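# Move corn cob from pot to blue plate

## Task

Lift the corn cob out of the pot and set it down on the blue plate, keeping the pot's lid on the pot; at the end neither gripper may be in contact with the lid or the cob.

## Robot and tools

Robot: two six-joint arms, left_arm and right_arm, each ending in a parallel gripper. Per arm, the joint order is fixed: waist, shoulder, elbow, wrist pitch, wrist yaw, wrist roll, then the gripper opening. Stated joint ranges (rad): waist -2.880..2.880, shoulder 0.000..3.142, elbow 0.000..3.019, wrist pitch -1.693..1.571, wrist yaw -1.571..1.571, wrist roll -2.094..2.094. Actual ends may differ by up to 0.084 rad.

Frames: the scene frame has its origin at table-top height, midway between the arms' nominal bases, +z up, +x reaching out over the table, left_arm on the +y side (image left/right does not match). Calibrated bases in the scene frame: left_arm at (-0.053, +0.306, +0.024) m, quat_wxyz (+1.000, 0, 0, +0.019); right_arm at (+0.008, -0.233, +0.044) m, quat_wxyz (+1.000, 0, 0, -0.009). Each arm reports its hand pose in its own base frame; expect errors of a few cm, larger at long reach. The gripper's fingers point along its +z and close along its y; end_effector_position is the pinch point, about 1 cm short of the fingertips.

Cameras: cam_head_left and cam_head_right, fixed head cameras, 672x504 each, calibrated in the scene frame (pinhole plus radial distortion, possibly shifted a couple of degrees or millimetres).

execute_actions(actions, cameras): actions is a list of actions; each action is a table of 1 to 15 rows, one row per 1/30 s control step, and a short table repeats its final row to fill 15 steps. Every row holds 14 numbers in [-1, 1], one list covering both arms: left_arm's six joints and opening, then right_arm's six joints and opening. The joint numbers are scaled offsets, not poses: they count from that arm's Joint targets as they were when the action began (not from the previous row), so sending the same offset in a new action moves further. Scale: 1.0 equals 2.811 rad for waist and shoulder, 2.53 for elbow, 2.575 for wrist pitch, 8.12 for wrist yaw, 9.528 for wrist roll. The opening is absolute: +1 fully open, -1 closed; a 0 there is a real command, so resend the present value to leave a gripper alone. Send all-zero joints to hold an arm. An action asking a joint to exceed its range by more than 0.084 rad is rejected for both arms. An empty list just returns the current state. cameras: list of names; omitted/null/["all"] gives both, [] gives none, an unknown name invalidates the call.

move(target, speed, blend, opening_speed, blocking, cameras): target is one 14-number row or a list of up to 15 rows, laid out and scaled exactly as above; every row's joint offsets count from the Joint targets at the call's start, not from the previous row. Openings stay absolute. speed: rad/s cap for the joint travelling furthest, 0.01 to 12.57, default 0.5, one value or one per target. blend: corner rounding in rad for a list, default 0. opening_speed: how fast the commanded opening changes, per second on the -1..+1 scale, at least 0.2; use a slow value when closing on something fragile. blocking=false returns after about 0.5 s while the motion continues. Paths ignore obstacles and the other arm. The result adds a "move:" line: done, off_target (resting more than 0.035 rad from target), moving, held, or fault, plus limits=held if steps were withheld. Neither done nor off_target says anything about contact.

wait(seconds 0 to 10, cameras): lets time pass with commands held; a running move keeps going. stop(cameras): brakes a running move. zoom_image(camera, region): camera is cam_head_left or cam_head_right; region [x0, y0, x1, y1] in pixels, (0,0) top-left, at most 504 by 504. read_manual(section): licence texts only. finished_scene(scene): ends the current scene irreversibly; scene is the current scene's number as the results show it. The goal must hold with the robot let go.

Result lines: end_effector_position (m) and end_effector_quat_wxyz per arm in its base frame; Joint positions (rad) and Joint velocities (rad/s) per arm, each followed by the finger-pad gap (m; 0.094 open); Joint targets, the base for your next offsets; Tool commands; grip_measured, the measured opening on the command scale (may read a little wide when empty and somewhat narrow on a squeezed part, so it shows no clear stop at contact); Joint torques (total drive output, positive toward larger angle; joints 3 and 4 wrap at ±28 N m); "joint sent to its limit"; "joint command not followed" (clearance check altered targets); MOTOR HOT and OVER-TEMPERATURE FAULT.

Motion limits: each joint target may lead its measured angle by at most 0.716 rad (waist, shoulder), 0.645 (elbow), 0.69 (wrist pitch), 1.84 (wrist yaw), 3.24 (wrist roll); if targets would shift the gripper over 110 mm from where it is, they are scaled back. Big motions may need several actions; tiny ones may not start. If an arm is pressing on something or got dragged, command its targets back past its measured positions.

Gripping: each pad squeezes with roughly 50 to 64 N. To release, command an opening clearly above grip_measured.

Avoid: dropping the cob or letting go while it moves, fast impacts, pressing hard, knocking the lid off, anything leaving the table, any contact between the two arms (including one gripper closing on the other's fingers), and long stretched or straining poses that heat motors to a fault, after which that arm goes limp. A loose object may occasionally be nudged by outside forces.

Each tool is called after "Emit:" by a JSON object that holds its "api" and its "payload".

## Session

Emit:
{"api": "execute_actions", "payload": {"actions": []}}

Scene clock: 0.00 s.
left_arm: end_effector_position=(+0.5605, -0.0848, +0.2469) grip_measured=+1.000 end_effector_quat_wxyz=(+0.409, +0.055, +0.855, +0.314) | right_arm: end_effector_position=(+0.9310, -0.0112, +0.3094) grip_measured=+1.000 end_effector_quat_wxyz=(+0.717, +0.276, +0.604, +0.213)
Joint positions: left_arm=[-0.371 1.48 1.116 -0.385 -0.81 0.127 0.094] | right_arm=[0.017 2.274 2.022 0.373 0.156 0.699 0.094]
Joint velocities: within noise
Joint torques (N m): no reading
Motor temperatures (°C): left_arm=[32 32 29 29 30 26 28] | right_arm=[26 30 30 28 29 27 25]
Heat: left arm: hottest waist 32 °C; right arm: hottest shoulder 30 °C.
Joint targets: left_arm=[-0.371 1.479 1.142 -0.380 -0.810 0.127] | right_arm=[0.017 2.261 2.053 0.380 0.156 0.699]
Tool commands: left_gripper/opening=+1.0 right_gripper/opening=+1.0

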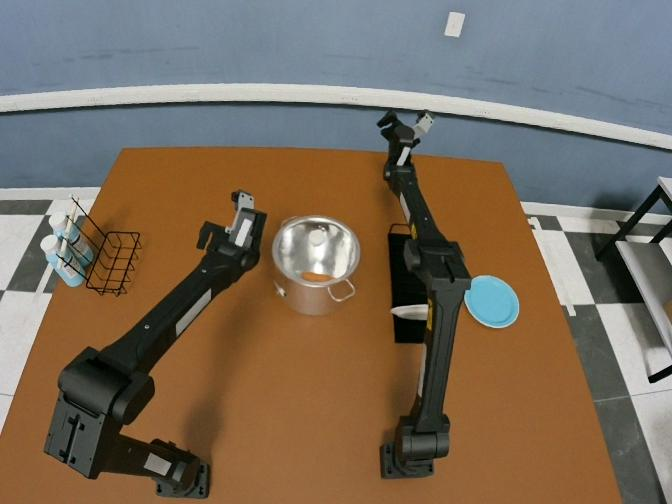

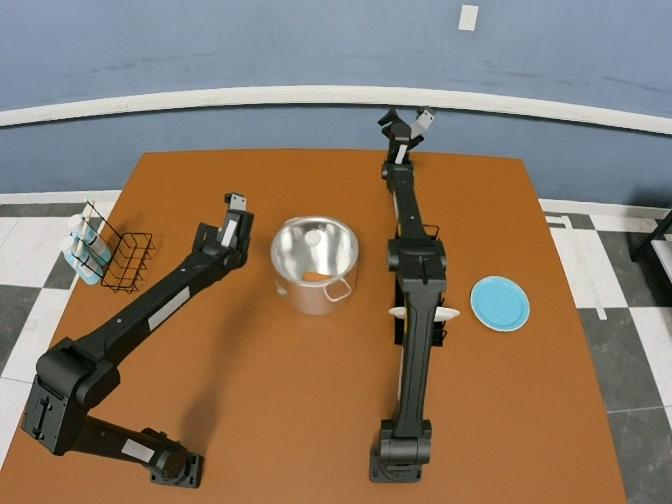

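Emit:
{"api": "zoom_image", "payload": {"camera": "cam_head_left", "region": [250, 190, 400, 330]}}

Emit:
{"api": "zoom_image", "payload": {"camera": "cam_head_right", "region": [250, 190, 400, 330]}}

Emit:
{"api": "zoom_image", "payload": {"camera": "cam_head_right", "region": [370, 210, 560, 380]}}

Scaled by 3.360 from the camera's image (finer frame: 960x720).

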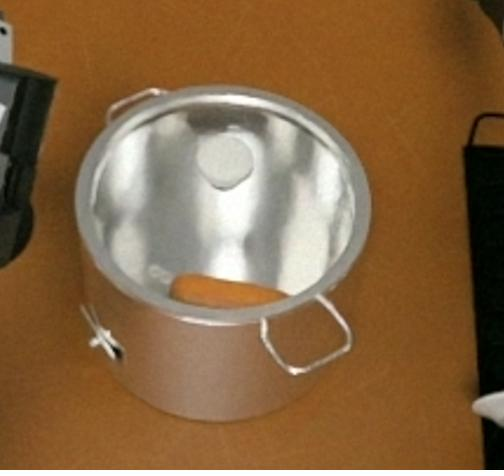

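Scaled by 3.360 from the camera's image (finer frame: 960x720).

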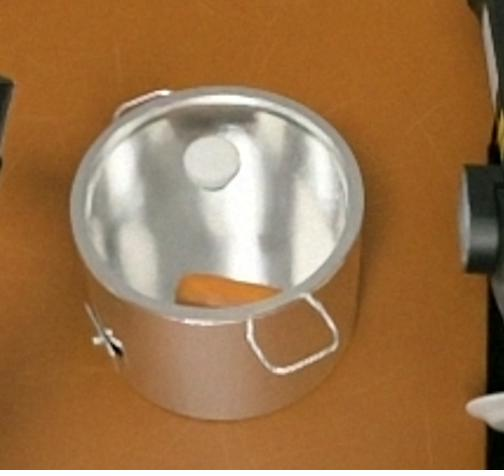

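Scaled by 2.653 from the camera's image (finer frame: 960x720).

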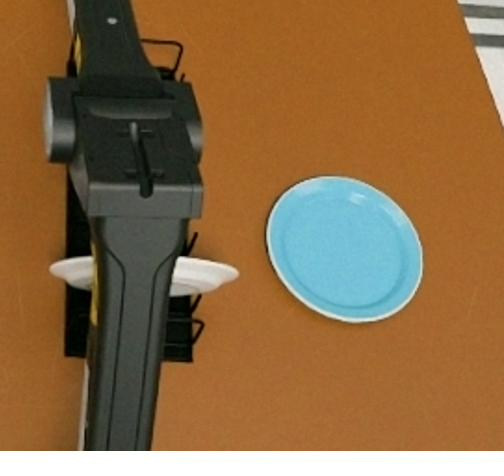

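Emit:
{"api": "move", "payload": {"target": [-0.0471,0.1282,0.2660,-0.2496,0.0998,-0.0133,1,0,0,0,0,0,0,1], "speed": 0.8}}

Emit:
{"api": "zoom_image", "payload": {"camera": "cam_head_left", "region": [220, 160, 400, 330]}}

Emit:
{"api": "zoom_image", "payload": {"camera": "cam_head_right", "region": [220, 160, 400, 330]}}

Scene clock: 87.93 s.
left_arm: end_effector_position=(+0.5934, -0.3285, +0.2414) grip_measured=+1.000 end_effector_quat_wxyz=(+0.239, +0.250, +0.937, -0.058) | right_arm: end_effector_position=(+0.9310, -0.0112, +0.3094) grip_measured=+1.000 end_effector_quat_wxyz=(+0.717, +0.276, +0.604, +0.213)
Joint positions: left_arm=[-0.505 1.816 1.754 -1.011 -0.003 0.016 0.094] | right_arm=[0.017 2.274 2.022 0.373 0.156 0.699 0.094]
Joint torques (N m): left_arm=[-1.14 -15.62 14.97 1.13 0.09 -0.11] | right_arm=[0.62 -23.53 10.4 2.21 -0.11 -0.14]
Motor temperatures (°C): left_arm=[32 33 37 29 30 26 28] | right_arm=[26 34 39 28 28 27 25]
Heat: left arm: hottest elbow 37 °C; right arm: hottest elbow 39 °C.
Joint targets: left_arm=[-0.503 1.839 1.815 -1.023 0.000 0.000] | right_arm=[0.017 2.261 2.053 0.380 0.156 0.699]
move: off_target (left_arm); left_arm: the elbow is farthest, 0.061 rad from its target

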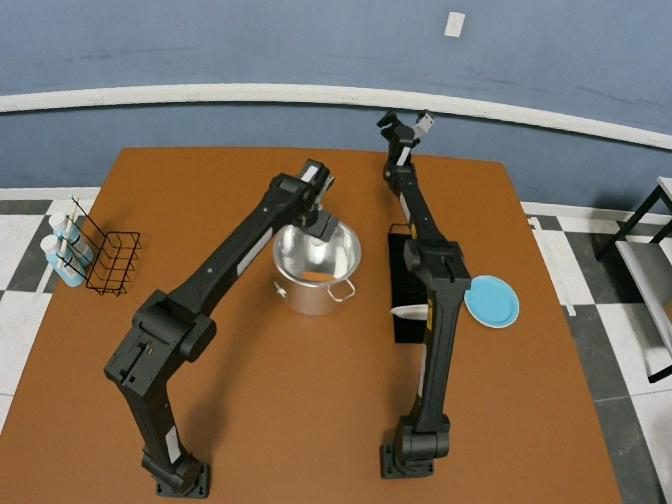

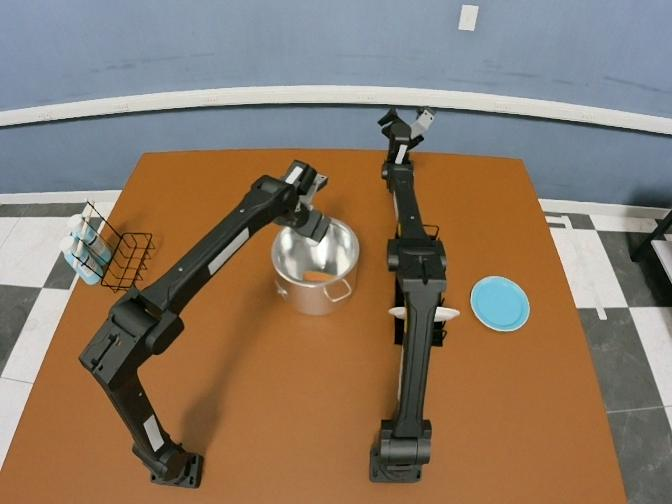

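Scaled by 2.800 from the camera's image (finer frame: 960x720).

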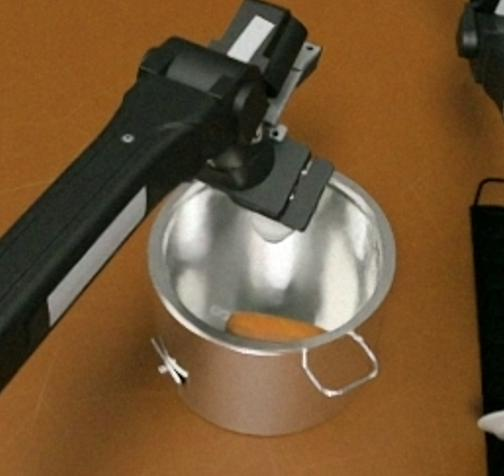

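Scaled by 2.800 from the camera's image (finer frame: 960x720).

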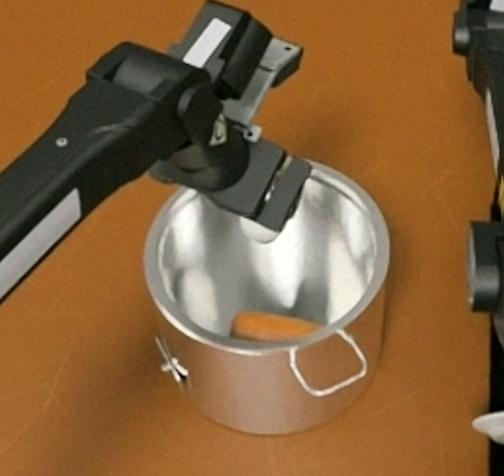

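Emit:
{"api": "zoom_image", "payload": {"camera": "cam_head_left", "region": [260, 150, 350, 250]}}

Emit:
{"api": "zoom_image", "payload": {"camera": "cam_head_right", "region": [260, 150, 350, 250]}}

Scaled by 5.040 from the camera's image (finer frame: 960x720).

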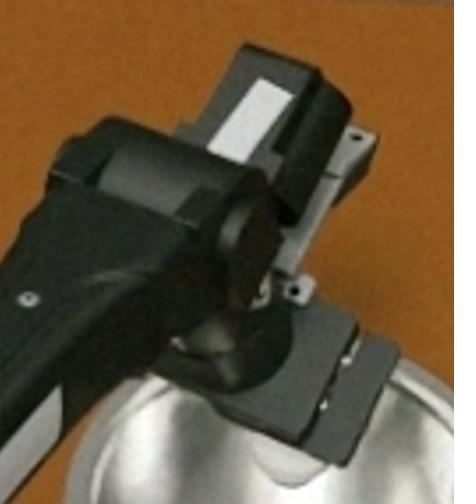

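Scaled by 5.040 from the camera's image (finer frame: 960x720).

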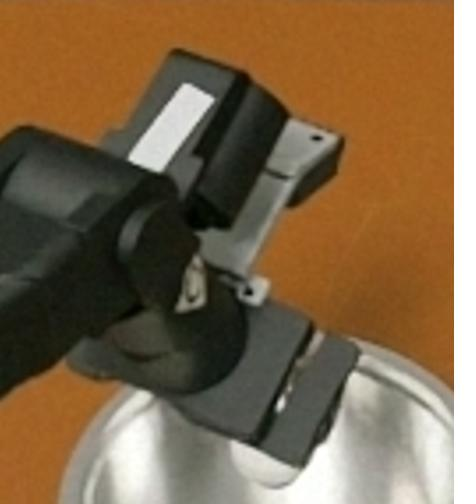

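Emit:
{"api": "move", "payload": {"target": [0,0.0181,-0.0435,0.0722,0,0,1,0,0,0,0,0,0,1], "speed": 0.2}}

Emit:
{"api": "zoom_image", "payload": {"camera": "cam_head_left", "region": [260, 170, 350, 270]}}

Emit:
{"api": "zoom_image", "payload": {"camera": "cam_head_right", "region": [260, 170, 350, 270]}}

Scene clock: 122.13 s.
left_arm: end_effector_position=(+0.6182, -0.3425, +0.2075) grip_measured=+1.000 end_effector_quat_wxyz=(+0.270, +0.247, +0.928, -0.067) | right_arm: end_effector_position=(+0.9310, -0.0112, +0.3094) grip_measured=+1.000 end_effector_quat_wxyz=(+0.717, +0.276, +0.604, +0.213)
Joint positions: left_arm=[-0.505 1.868 1.717 -0.856 -0.001 0.014 0.094] | right_arm=[0.017 2.274 2.022 0.373 0.156 0.699 0.094]
Joint torques (N m): left_arm=[-1.03 -15.91 8.76 2.67 0.06 -0.09] | right_arm=[0.62 -23.53 10.41 2.21 -0.11 -0.14]
Motor temperatures (°C): left_arm=[32 34 45 28 29 26 28] | right_arm=[26 35 41 28 28 27 25]
Heat: left arm: hottest elbow 45 °C; right arm: hottest elbow 41 °C.
Joint targets: left_arm=[-0.503 1.890 1.705 -0.837 0.000 0.000] | right_arm=[0.017 2.261 2.053 0.380 0.156 0.699]
move: done

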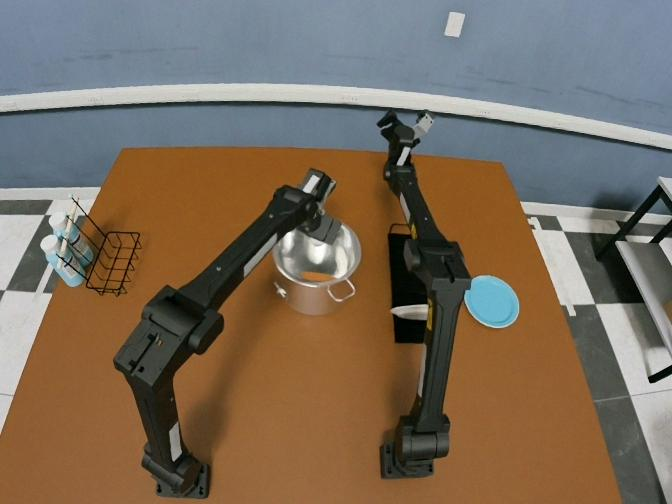

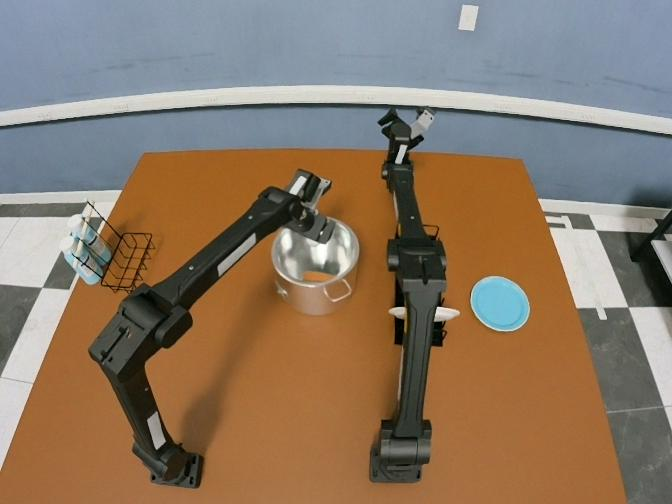

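Scaled by 5.040 from the camera's image (finer frame: 960x720).

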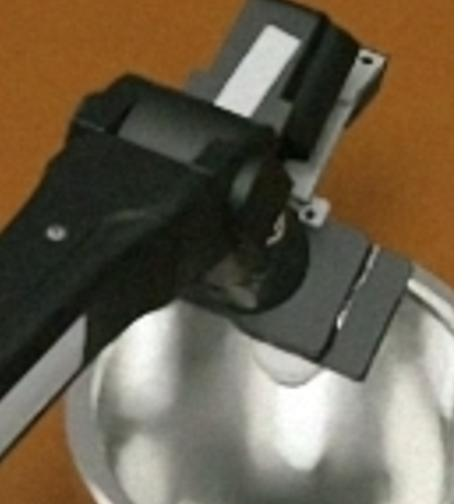

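Scaled by 5.040 from the camera's image (finer frame: 960x720).

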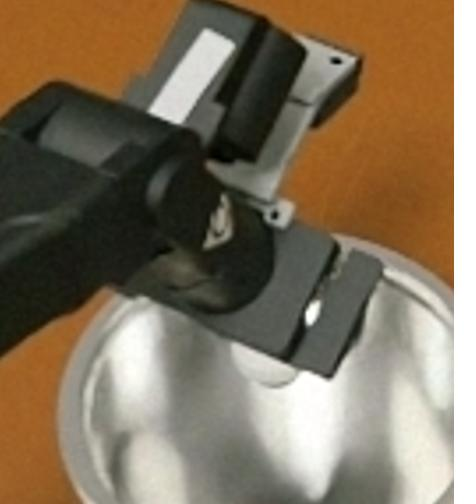

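Emit:
{"api": "move", "payload": {"target": [0,0,-0.0296,0.0105,0,0,1,0,0,0,0,0,0,1], "speed": 0.1}}

Emit:
{"api": "zoom_image", "payload": {"camera": "cam_head_left", "region": [260, 170, 350, 270]}}

Emit:
{"api": "zoom_image", "payload": {"camera": "cam_head_right", "region": [260, 170, 350, 270]}}

Scene clock: 132.90 s.
left_arm: end_effector_position=(+0.6172, -0.3425, +0.2012) grip_measured=+1.000 end_effector_quat_wxyz=(+0.281, +0.238, +0.927, -0.074) | right_arm: end_effector_position=(+0.9310, -0.0112, +0.3094) grip_measured=+1.000 end_effector_quat_wxyz=(+0.717, +0.276, +0.604, +0.213)
Joint positions: left_arm=[-0.505 1.856 1.674 -0.8 0.002 -0.003 0.094] | right_arm=[0.017 2.274 2.022 0.373 0.156 0.699 0.094]
Joint torques (N m): left_arm=[-1.79 -15.44 5.98 1.28 -0.04 0.1] | right_arm=[0.56 -23.59 10.4 2.21 -0.11 -0.14]
Heat: left arm: hottest elbow 42 °C; right arm: hottest elbow 41 °C.
Joint targets: left_arm=[-0.503 1.890 1.630 -0.810 0.000 0.000] | right_arm=[0.017 2.261 2.053 0.380 0.156 0.699]
move: off_target (left_arm); left_arm: the elbow is farthest, 0.044 rad from its target

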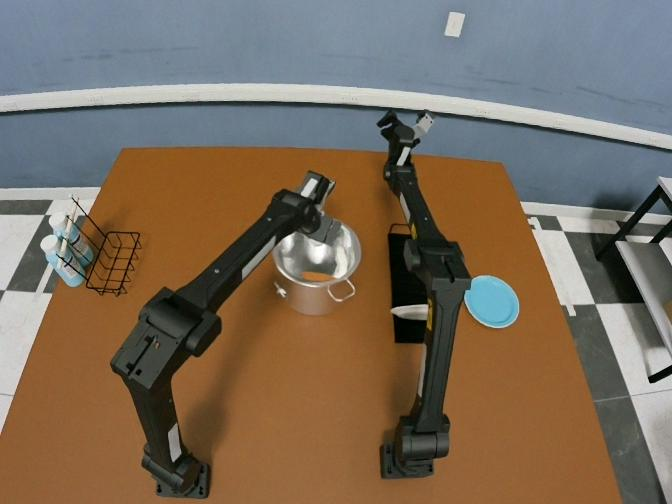

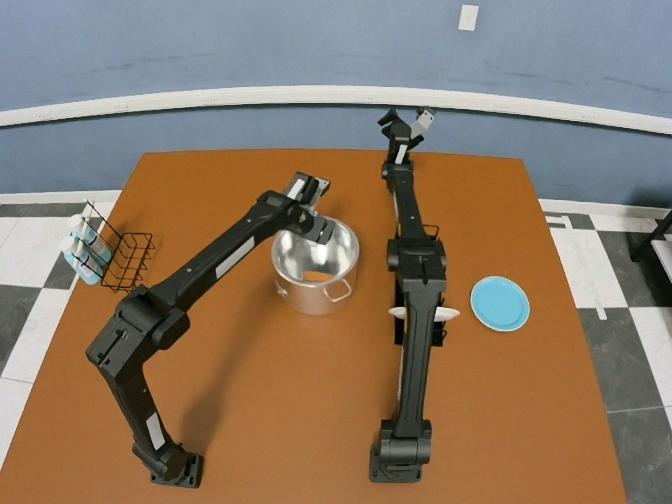

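Scaled by 5.040 from the camera's image (finer frame: 960x720).

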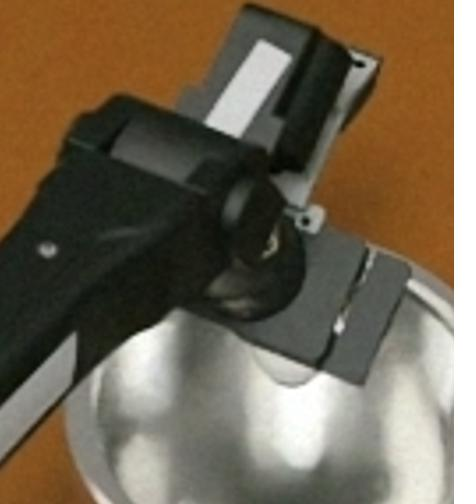

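Scaled by 5.040 from the camera's image (finer frame: 960x720).

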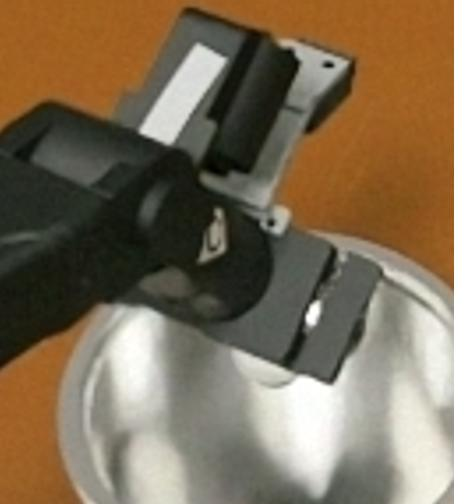

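Emit:
{"api": "move", "payload": {"target": [0.0075,-0.0249,0.0573,-0.0699,0,0,1,0,0,0,0,0,0,1], "speed": 0.2}}

Emit:
{"api": "zoom_image", "payload": {"camera": "cam_head_left", "region": [260, 170, 350, 270]}}

Emit:
{"api": "zoom_image", "payload": {"camera": "cam_head_right", "region": [260, 170, 350, 270]}}

Scene clock: 154.27 s.
left_arm: end_effector_position=(+0.5960, -0.3240, +0.2073) grip_measured=+1.000 end_effector_quat_wxyz=(+0.223, +0.235, +0.944, -0.059) | right_arm: end_effector_position=(+0.9310, -0.0112, +0.3094) grip_measured=+1.000 end_effector_quat_wxyz=(+0.717, +0.276, +0.604, +0.213)
Joint positions: left_arm=[-0.497 1.844 1.714 -0.976 0.002 -0.009 0.094] | right_arm=[0.017 2.274 2.022 0.373 0.156 0.699 0.094]
Joint torques (N m): left_arm=[-0.67 -19.19 14.76 0.85 -0.07 0.15] | right_arm=[0.56 -23.53 10.4 2.19 -0.11 -0.14]
Motor temperatures (°C): left_arm=[31 34 39 28 29 26 28] | right_arm=[26 35 41 28 28 27 25]
Heat: left arm: hottest elbow 39 °C; right arm: hottest elbow 41 °C.
Joint targets: left_arm=[-0.482 1.820 1.775 -0.990 0.000 0.000] | right_arm=[0.017 2.261 2.053 0.380 0.156 0.699]
move: off_target (left_arm); left_arm: the elbow is farthest, 0.061 rad from its target

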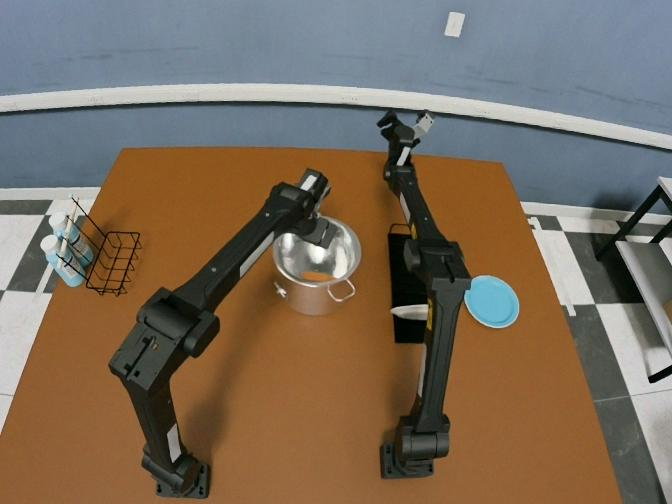

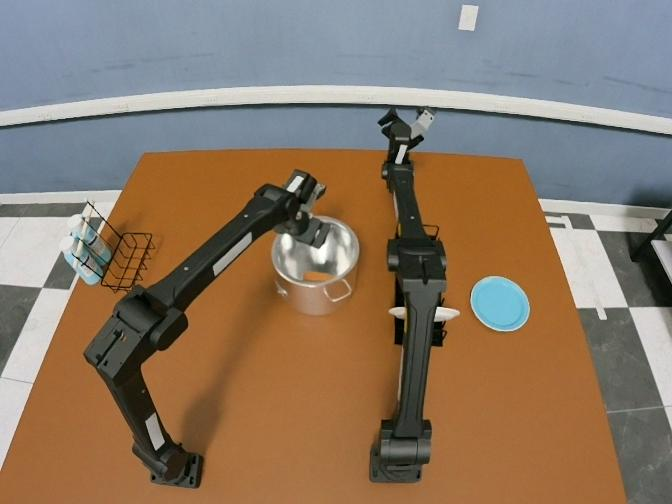

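Scaled by 5.040 from the camera's image (finer frame: 960x720).

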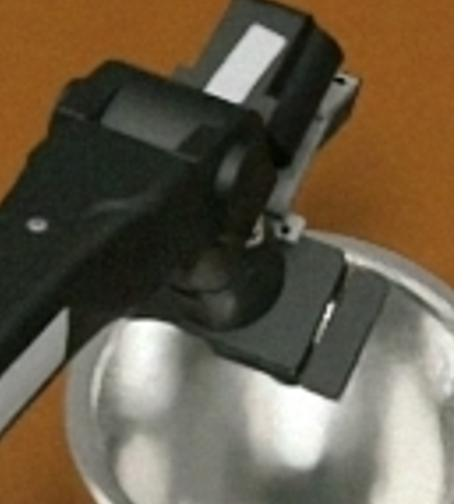

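Scaled by 5.040 from the camera's image (finer frame: 960x720).

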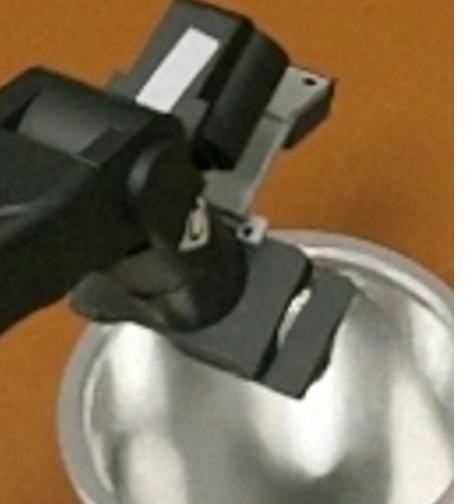

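Emit:
{"api": "move", "payload": {"target": [0.004,0.0117,-0.05,0.0531,0,0,1,0,0,0,0,0,0,1], "speed": 0.1}}

Emit:
{"api": "zoom_image", "payload": {"camera": "cam_head_left", "region": [260, 170, 350, 270]}}

Emit:
{"api": "zoom_image", "payload": {"camera": "cam_head_right", "region": [260, 170, 350, 270]}}

Scene clock: 164.90 s.
left_arm: end_effector_position=(+0.6074, -0.3283, +0.2043) grip_measured=+1.000 end_effector_quat_wxyz=(+0.256, +0.232, +0.936, -0.069) | right_arm: end_effector_position=(+0.9310, -0.0112, +0.3094) grip_measured=+1.000 end_effector_quat_wxyz=(+0.717, +0.276, +0.604, +0.213)
Joint positions: left_arm=[-0.493 1.839 1.675 -0.87 0.006 -0.009 0.094] | right_arm=[0.017 2.274 2.022 0.373 0.156 0.699 0.094]
Joint torques (N m): left_arm=[0.56 -16.44 7.28 2.52 -0.19 0.21] | right_arm=[0.56 -23.53 10.4 2.21 -0.11 -0.13]
Heat: left arm: hottest elbow 41 °C; right arm: hottest elbow 41 °C.
Joint targets: left_arm=[-0.471 1.853 1.648 -0.853 0.000 0.000] | right_arm=[0.017 2.261 2.053 0.380 0.156 0.699]
move: done

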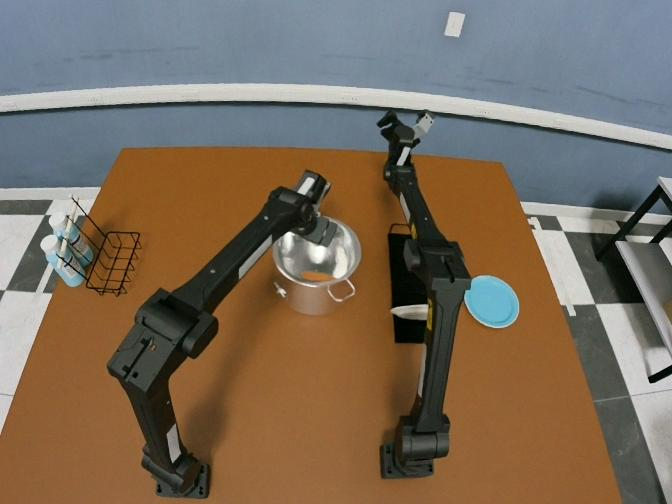

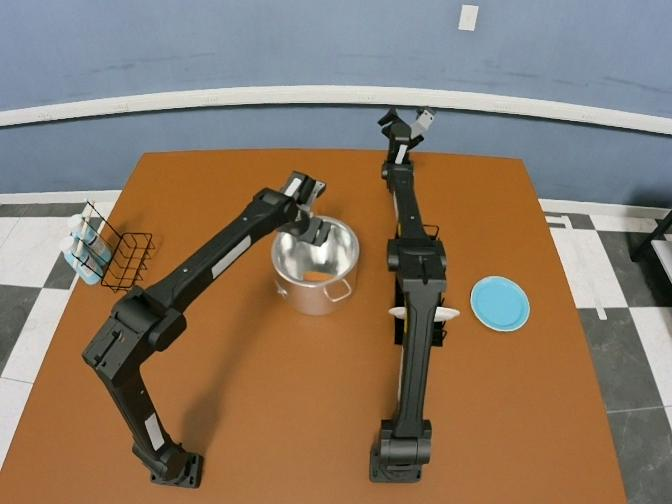

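Scaled by 5.040 from the camera's image (finer frame: 960x720).

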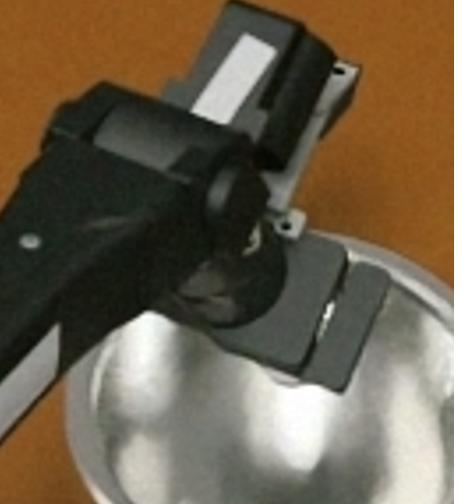

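Scaled by 5.040 from the camera's image (finer frame: 960x720).

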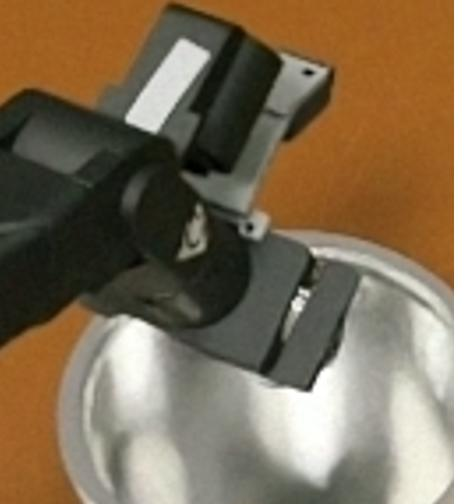

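Emit:
{"api": "move", "payload": {"target": [0.003,0,-0.024,0.022,0,0,1,0,0,0,0,0,0,1], "speed": 0.1}}

Emit:
{"api": "zoom_image", "payload": {"camera": "cam_head_left", "region": [260, 170, 350, 270]}}

Emit:
{"api": "zoom_image", "payload": {"camera": "cam_head_right", "region": [260, 170, 350, 270]}}

Scene clock: 188.43 s.
left_arm: end_effector_position=(+0.6070, -0.3276, +0.2026) grip_measured=+1.000 end_effector_quat_wxyz=(+0.275, +0.230, +0.930, -0.076) | right_arm: end_effector_position=(+0.9310, -0.0112, +0.3094) grip_measured=+1.000 end_effector_quat_wxyz=(+0.717, +0.276, +0.604, +0.213)
Joint positions: left_arm=[-0.491 1.818 1.627 -0.801 0.012 -0.009 0.094] | right_arm=[0.017 2.274 2.022 0.373 0.156 0.699 0.094]
Joint torques (N m): left_arm=[0.32 -14.8 6.37 1.95 -0.39 0.17] | right_arm=[0.56 -23.53 10.4 2.21 -0.11 -0.13]
Heat: left arm: hottest elbow 39 °C; right arm: hottest elbow 42 °C.
Joint targets: left_arm=[-0.462 1.853 1.588 -0.796 0.000 0.000] | right_arm=[0.017 2.261 2.053 0.380 0.156 0.699]
move: off_target (left_arm); left_arm: the elbow is farthest, 0.039 rad from its target

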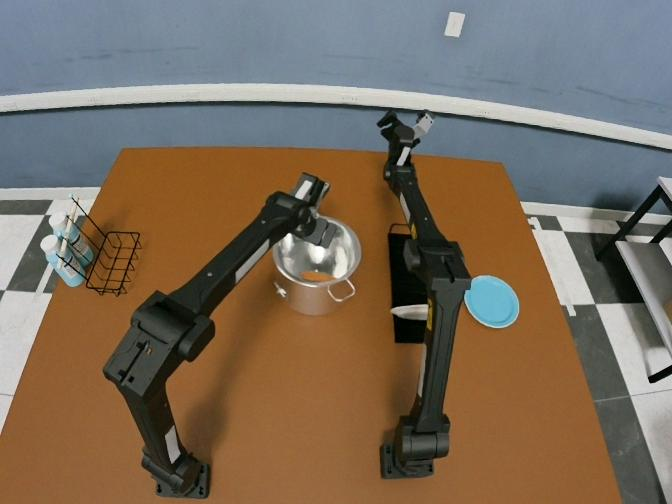

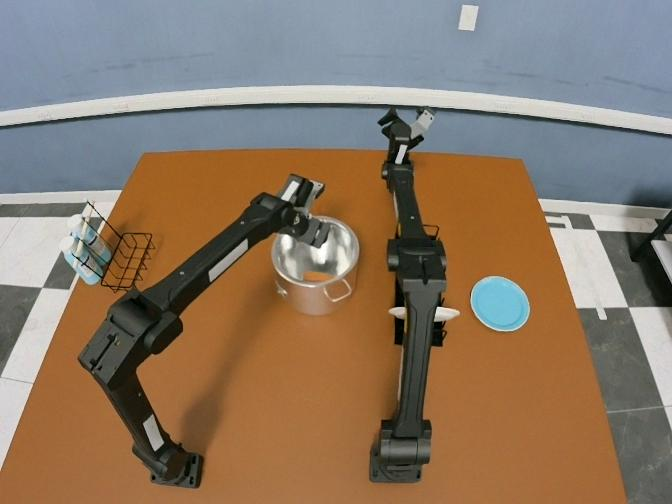

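Scaled by 5.040 from the camera's image (finer frame: 960x720).

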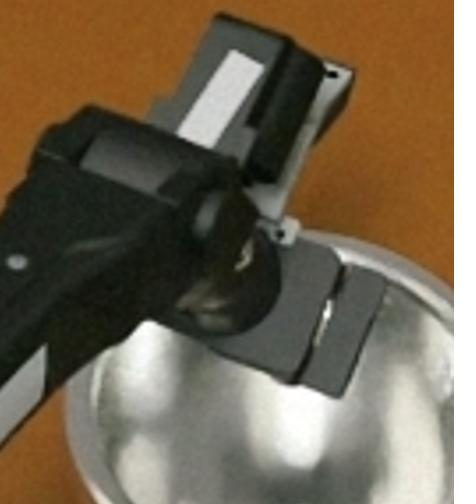

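Scaled by 5.040 from the camera's image (finer frame: 960x720).

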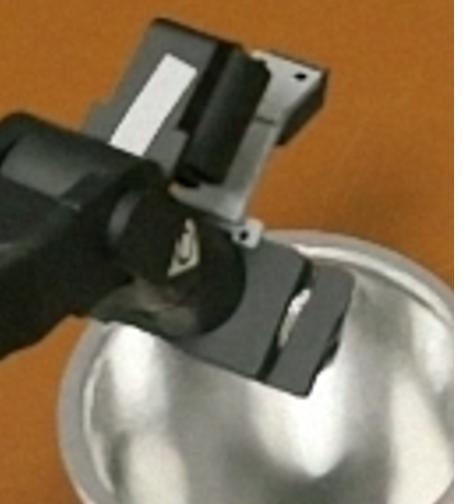

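Emit:
{"api": "move", "payload": {"target": [[-0.007,-0.0046,0.0134,-0.002,0,0,1,0,0,0,0,0,0,1],[-0.007,-0.0046,0.0134,-0.002,0,0,-0.5,0,0,0,0,0,0,1]], "opening_speed": 0.4}}

Emit:
{"api": "zoom_image", "payload": {"camera": "cam_head_left", "region": [260, 170, 350, 270]}}

Emit:
{"api": "zoom_image", "payload": {"camera": "cam_head_right", "region": [260, 170, 350, 270]}}

Scene clock: 204.07 s.
left_arm: end_effector_position=(+0.5985, -0.3456, +0.2047) grip_measured=-0.121 end_effector_quat_wxyz=(+0.278, +0.249, +0.924, -0.080) | right_arm: end_effector_position=(+0.9310, -0.0112, +0.3094) grip_measured=+1.000 end_effector_quat_wxyz=(+0.717, +0.276, +0.604, +0.213)
Joint positions: left_arm=[-0.52 1.816 1.626 -0.793 0.013 0.002 0.041] | right_arm=[0.017 2.274 2.022 0.373 0.156 0.699 0.094]
Joint torques (N m): left_arm=[1.55 -15.44 9.44 1.43 -0.49 0.02] | right_arm=[0.56 -23.53 10.41 2.21 -0.11 -0.14]
Heat: left arm: hottest elbow 38 °C; right arm: hottest elbow 42 °C.
Joint targets: left_arm=[-0.482 1.840 1.622 -0.802 0.000 0.000] | right_arm=[0.017 2.261 2.053 0.380 0.156 0.699]
move: off_target (left_arm); left_arm: the waist is farthest, 0.038 rad from its target

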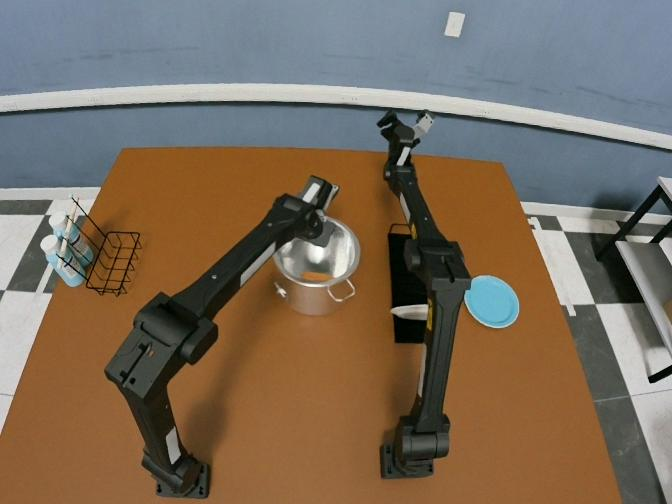

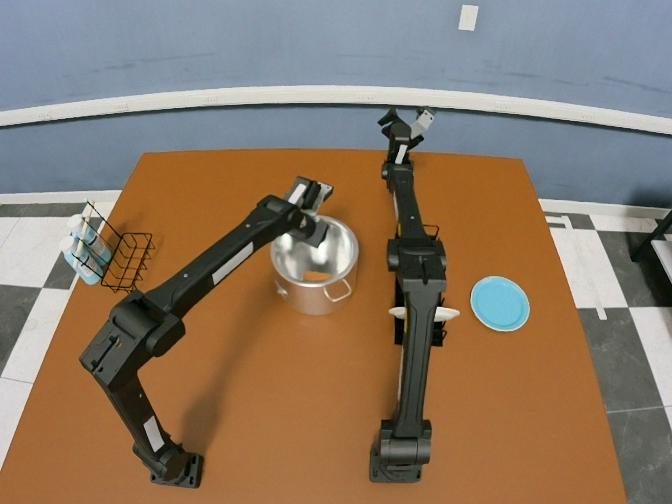

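Scaled by 5.040 from the camera's image (finer frame: 960x720).

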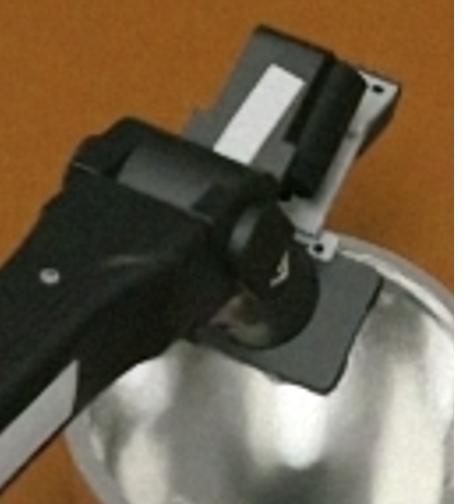

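Scaled by 5.040 from the camera's image (finer frame: 960x720).

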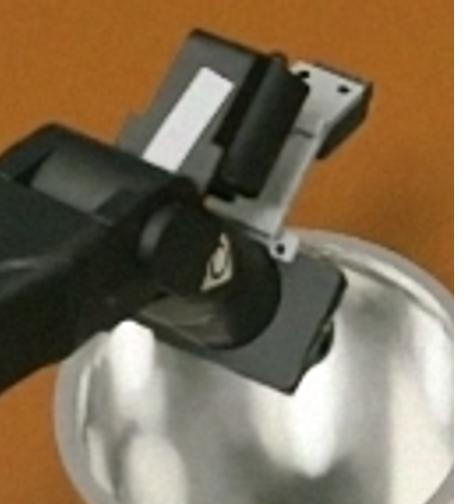

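Emit:
{"api": "move", "payload": {"target": [-0.0117,-0.0036,0.1553,-0.1313,0,0,-0.5,0,0,0,0,0,0,1], "speed": 0.25}}

Emit:
{"api": "zoom_image", "payload": {"camera": "cam_head_left", "region": [240, 150, 400, 330]}}

Emit:
{"api": "zoom_image", "payload": {"camera": "cam_head_right", "region": [240, 150, 400, 330]}}

Scene clock: 223.67 s.
left_arm: end_effector_position=(+0.6003, -0.3419, +0.2873) grip_measured=-0.124 end_effector_quat_wxyz=(+0.241, +0.250, +0.936, -0.065) | right_arm: end_effector_position=(+0.9310, -0.0112, +0.3094) grip_measured=+1.000 end_effector_quat_wxyz=(+0.717, +0.276, +0.604, +0.213)
Joint positions: left_arm=[-0.516 1.849 1.919 -1.137 0.004 0.006 0.041] | right_arm=[0.017 2.274 2.022 0.373 0.156 0.699 0.094]
Joint torques (N m): left_arm=[-1.79 -19.25 18.09 1.48 -0.16 0] | right_arm=[0.56 -23.59 10.4 2.19 -0.11 -0.14]
Heat: left arm: hottest elbow 38 °C; right arm: hottest elbow 42 °C.
Joint targets: left_arm=[-0.515 1.830 2.014 -1.140 0.000 0.000] | right_arm=[0.017 2.261 2.053 0.380 0.156 0.699]
move: off_target (left_arm); left_arm: the elbow is farthest, 0.096 rad from its target

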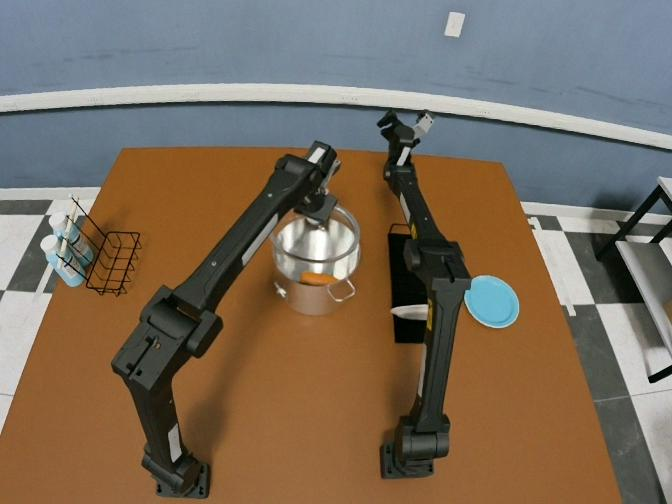

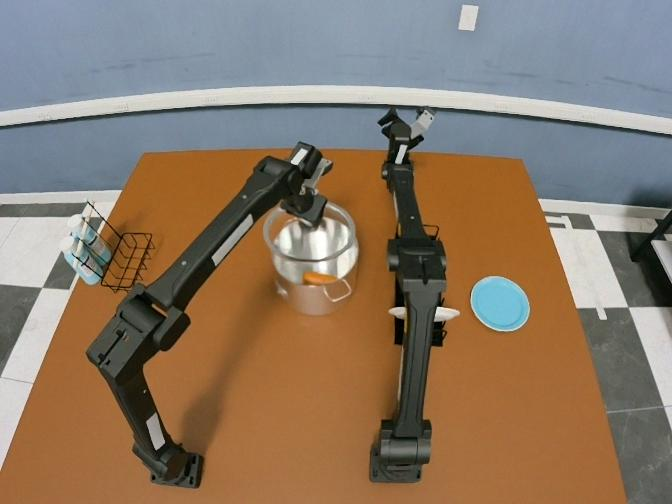

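Scaled by 2.800 from the camera's image (finer frame: 960x720).

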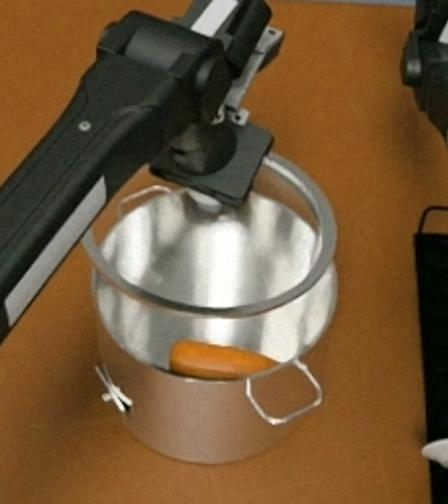

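Scaled by 2.800 from the camera's image (finer frame: 960x720).

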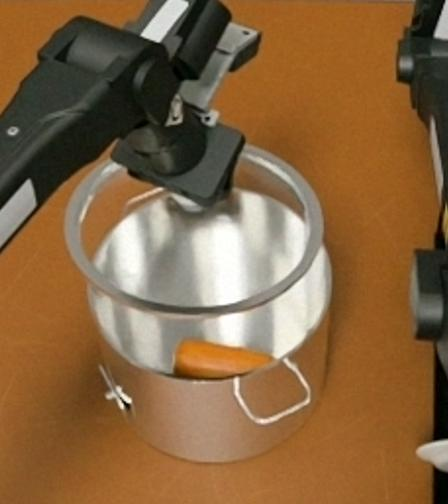

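Emit:
{"api": "move", "payload": {"target": [0.2117,-0.1925,-0.2466,0.0495,0,0,-0.5,0.0945,-0.1631,-0.0779,-0.7089,-0.0707,-0.1846,1], "speed": 0.6}}

Emit:
{"api": "zoom_image", "payload": {"camera": "cam_head_left", "region": [250, 170, 430, 330]}}

Emit:
{"api": "zoom_image", "payload": {"camera": "cam_head_right", "region": [250, 170, 430, 330]}}

Scene clock: 295.03 s.
left_arm: end_effector_position=(+0.5131, +0.0358, +0.3249) grip_measured=-0.124 end_effector_quat_wxyz=(+0.281, -0.031, +0.959, +0.010) | right_arm: end_effector_position=(+0.5627, +0.2287, +0.2664) grip_measured=+1.000 end_effector_quat_wxyz=(+0.155, -0.612, +0.759, +0.159)
Joint positions: left_arm=[0.071 1.337 1.382 -1.046 0.002 0.006 0.041] | right_arm=[0.272 1.825 1.862 -1.438 -0.415 -1.048 0.094]
Joint torques (N m): left_arm=[-0.97 -14.27 10.69 3.21 -0.05 -0.01] | right_arm=[1.32 -18.26 6.97 0.36 -0.64 -0.22]
Motor temperatures (°C): left_arm=[31 37 47 28 29 26 30] | right_arm=[26 36 42 28 28 27 25]
Heat: left arm: hottest elbow 47 °C; right arm: hottest elbow 42 °C.
Joint targets: left_arm=[0.080 1.288 1.391 -1.012 0.000 0.000] | right_arm=[0.283 1.802 1.856 -1.445 -0.418 -1.060]
move: off_target (left_arm); left_arm: the shoulder is farthest, 0.048 rad from its target

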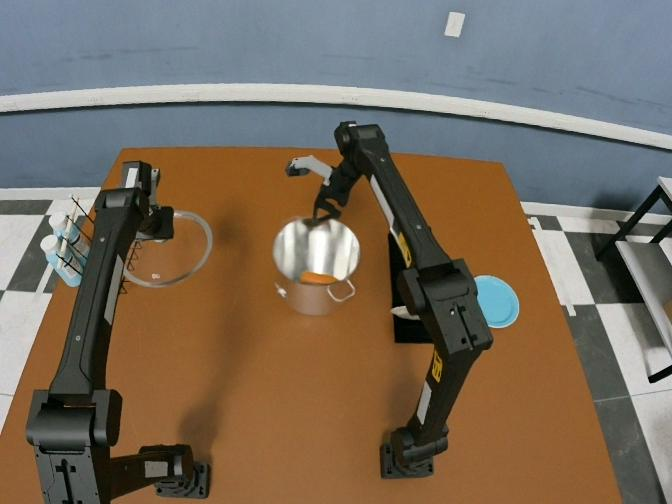

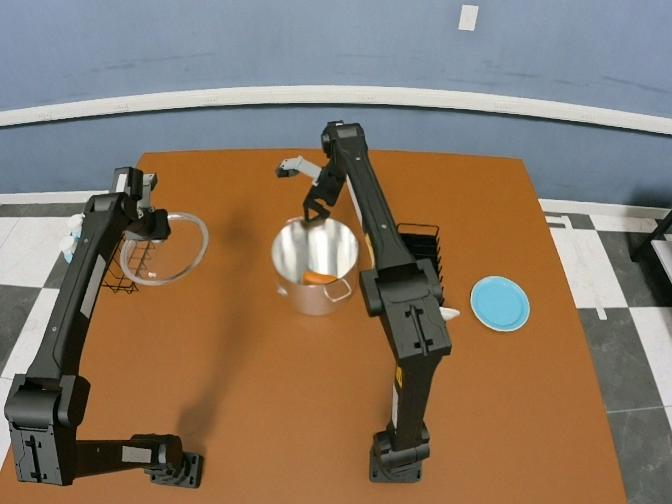

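Scaled by 2.800 from the camera's image (finer frame: 960x720).

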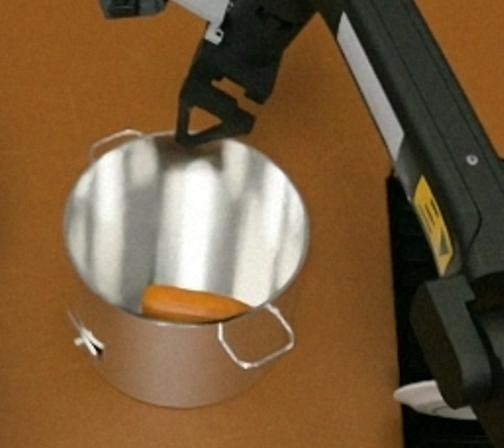

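Scaled by 2.800 from the camera's image (finer frame: 960x720).

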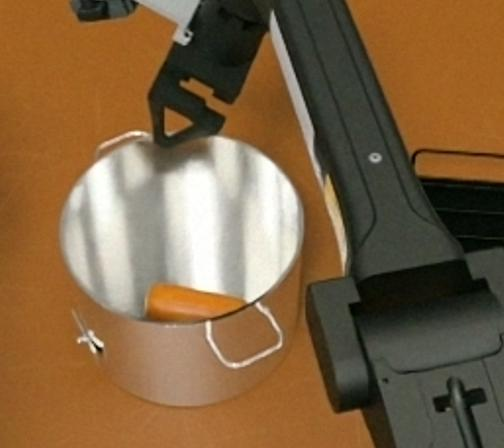

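Emit:
{"api": "zoom_image", "payload": {"camera": "cam_head_left", "region": [280, 150, 380, 230]}}

Emit:
{"api": "zoom_image", "payload": {"camera": "cam_head_right", "region": [270, 150, 370, 230]}}

Scaled by 5.040 from the camera's image (finer frame: 960x720).

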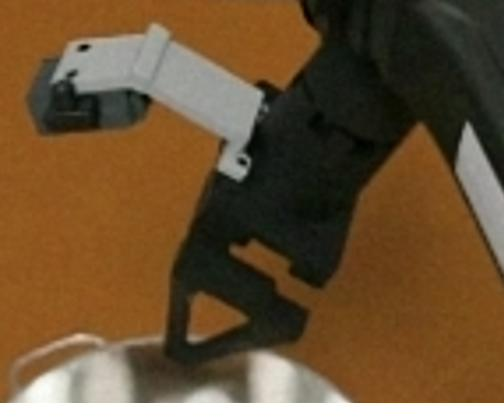

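Scaled by 5.040 from the camera's image (finer frame: 960x720).

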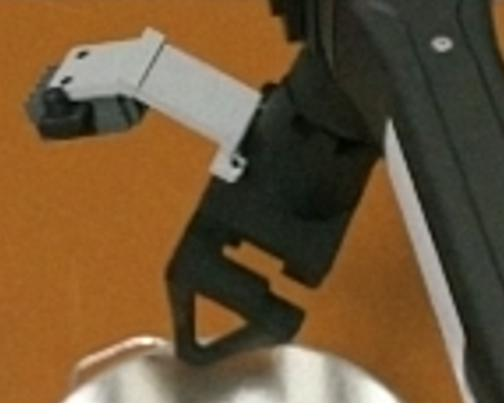

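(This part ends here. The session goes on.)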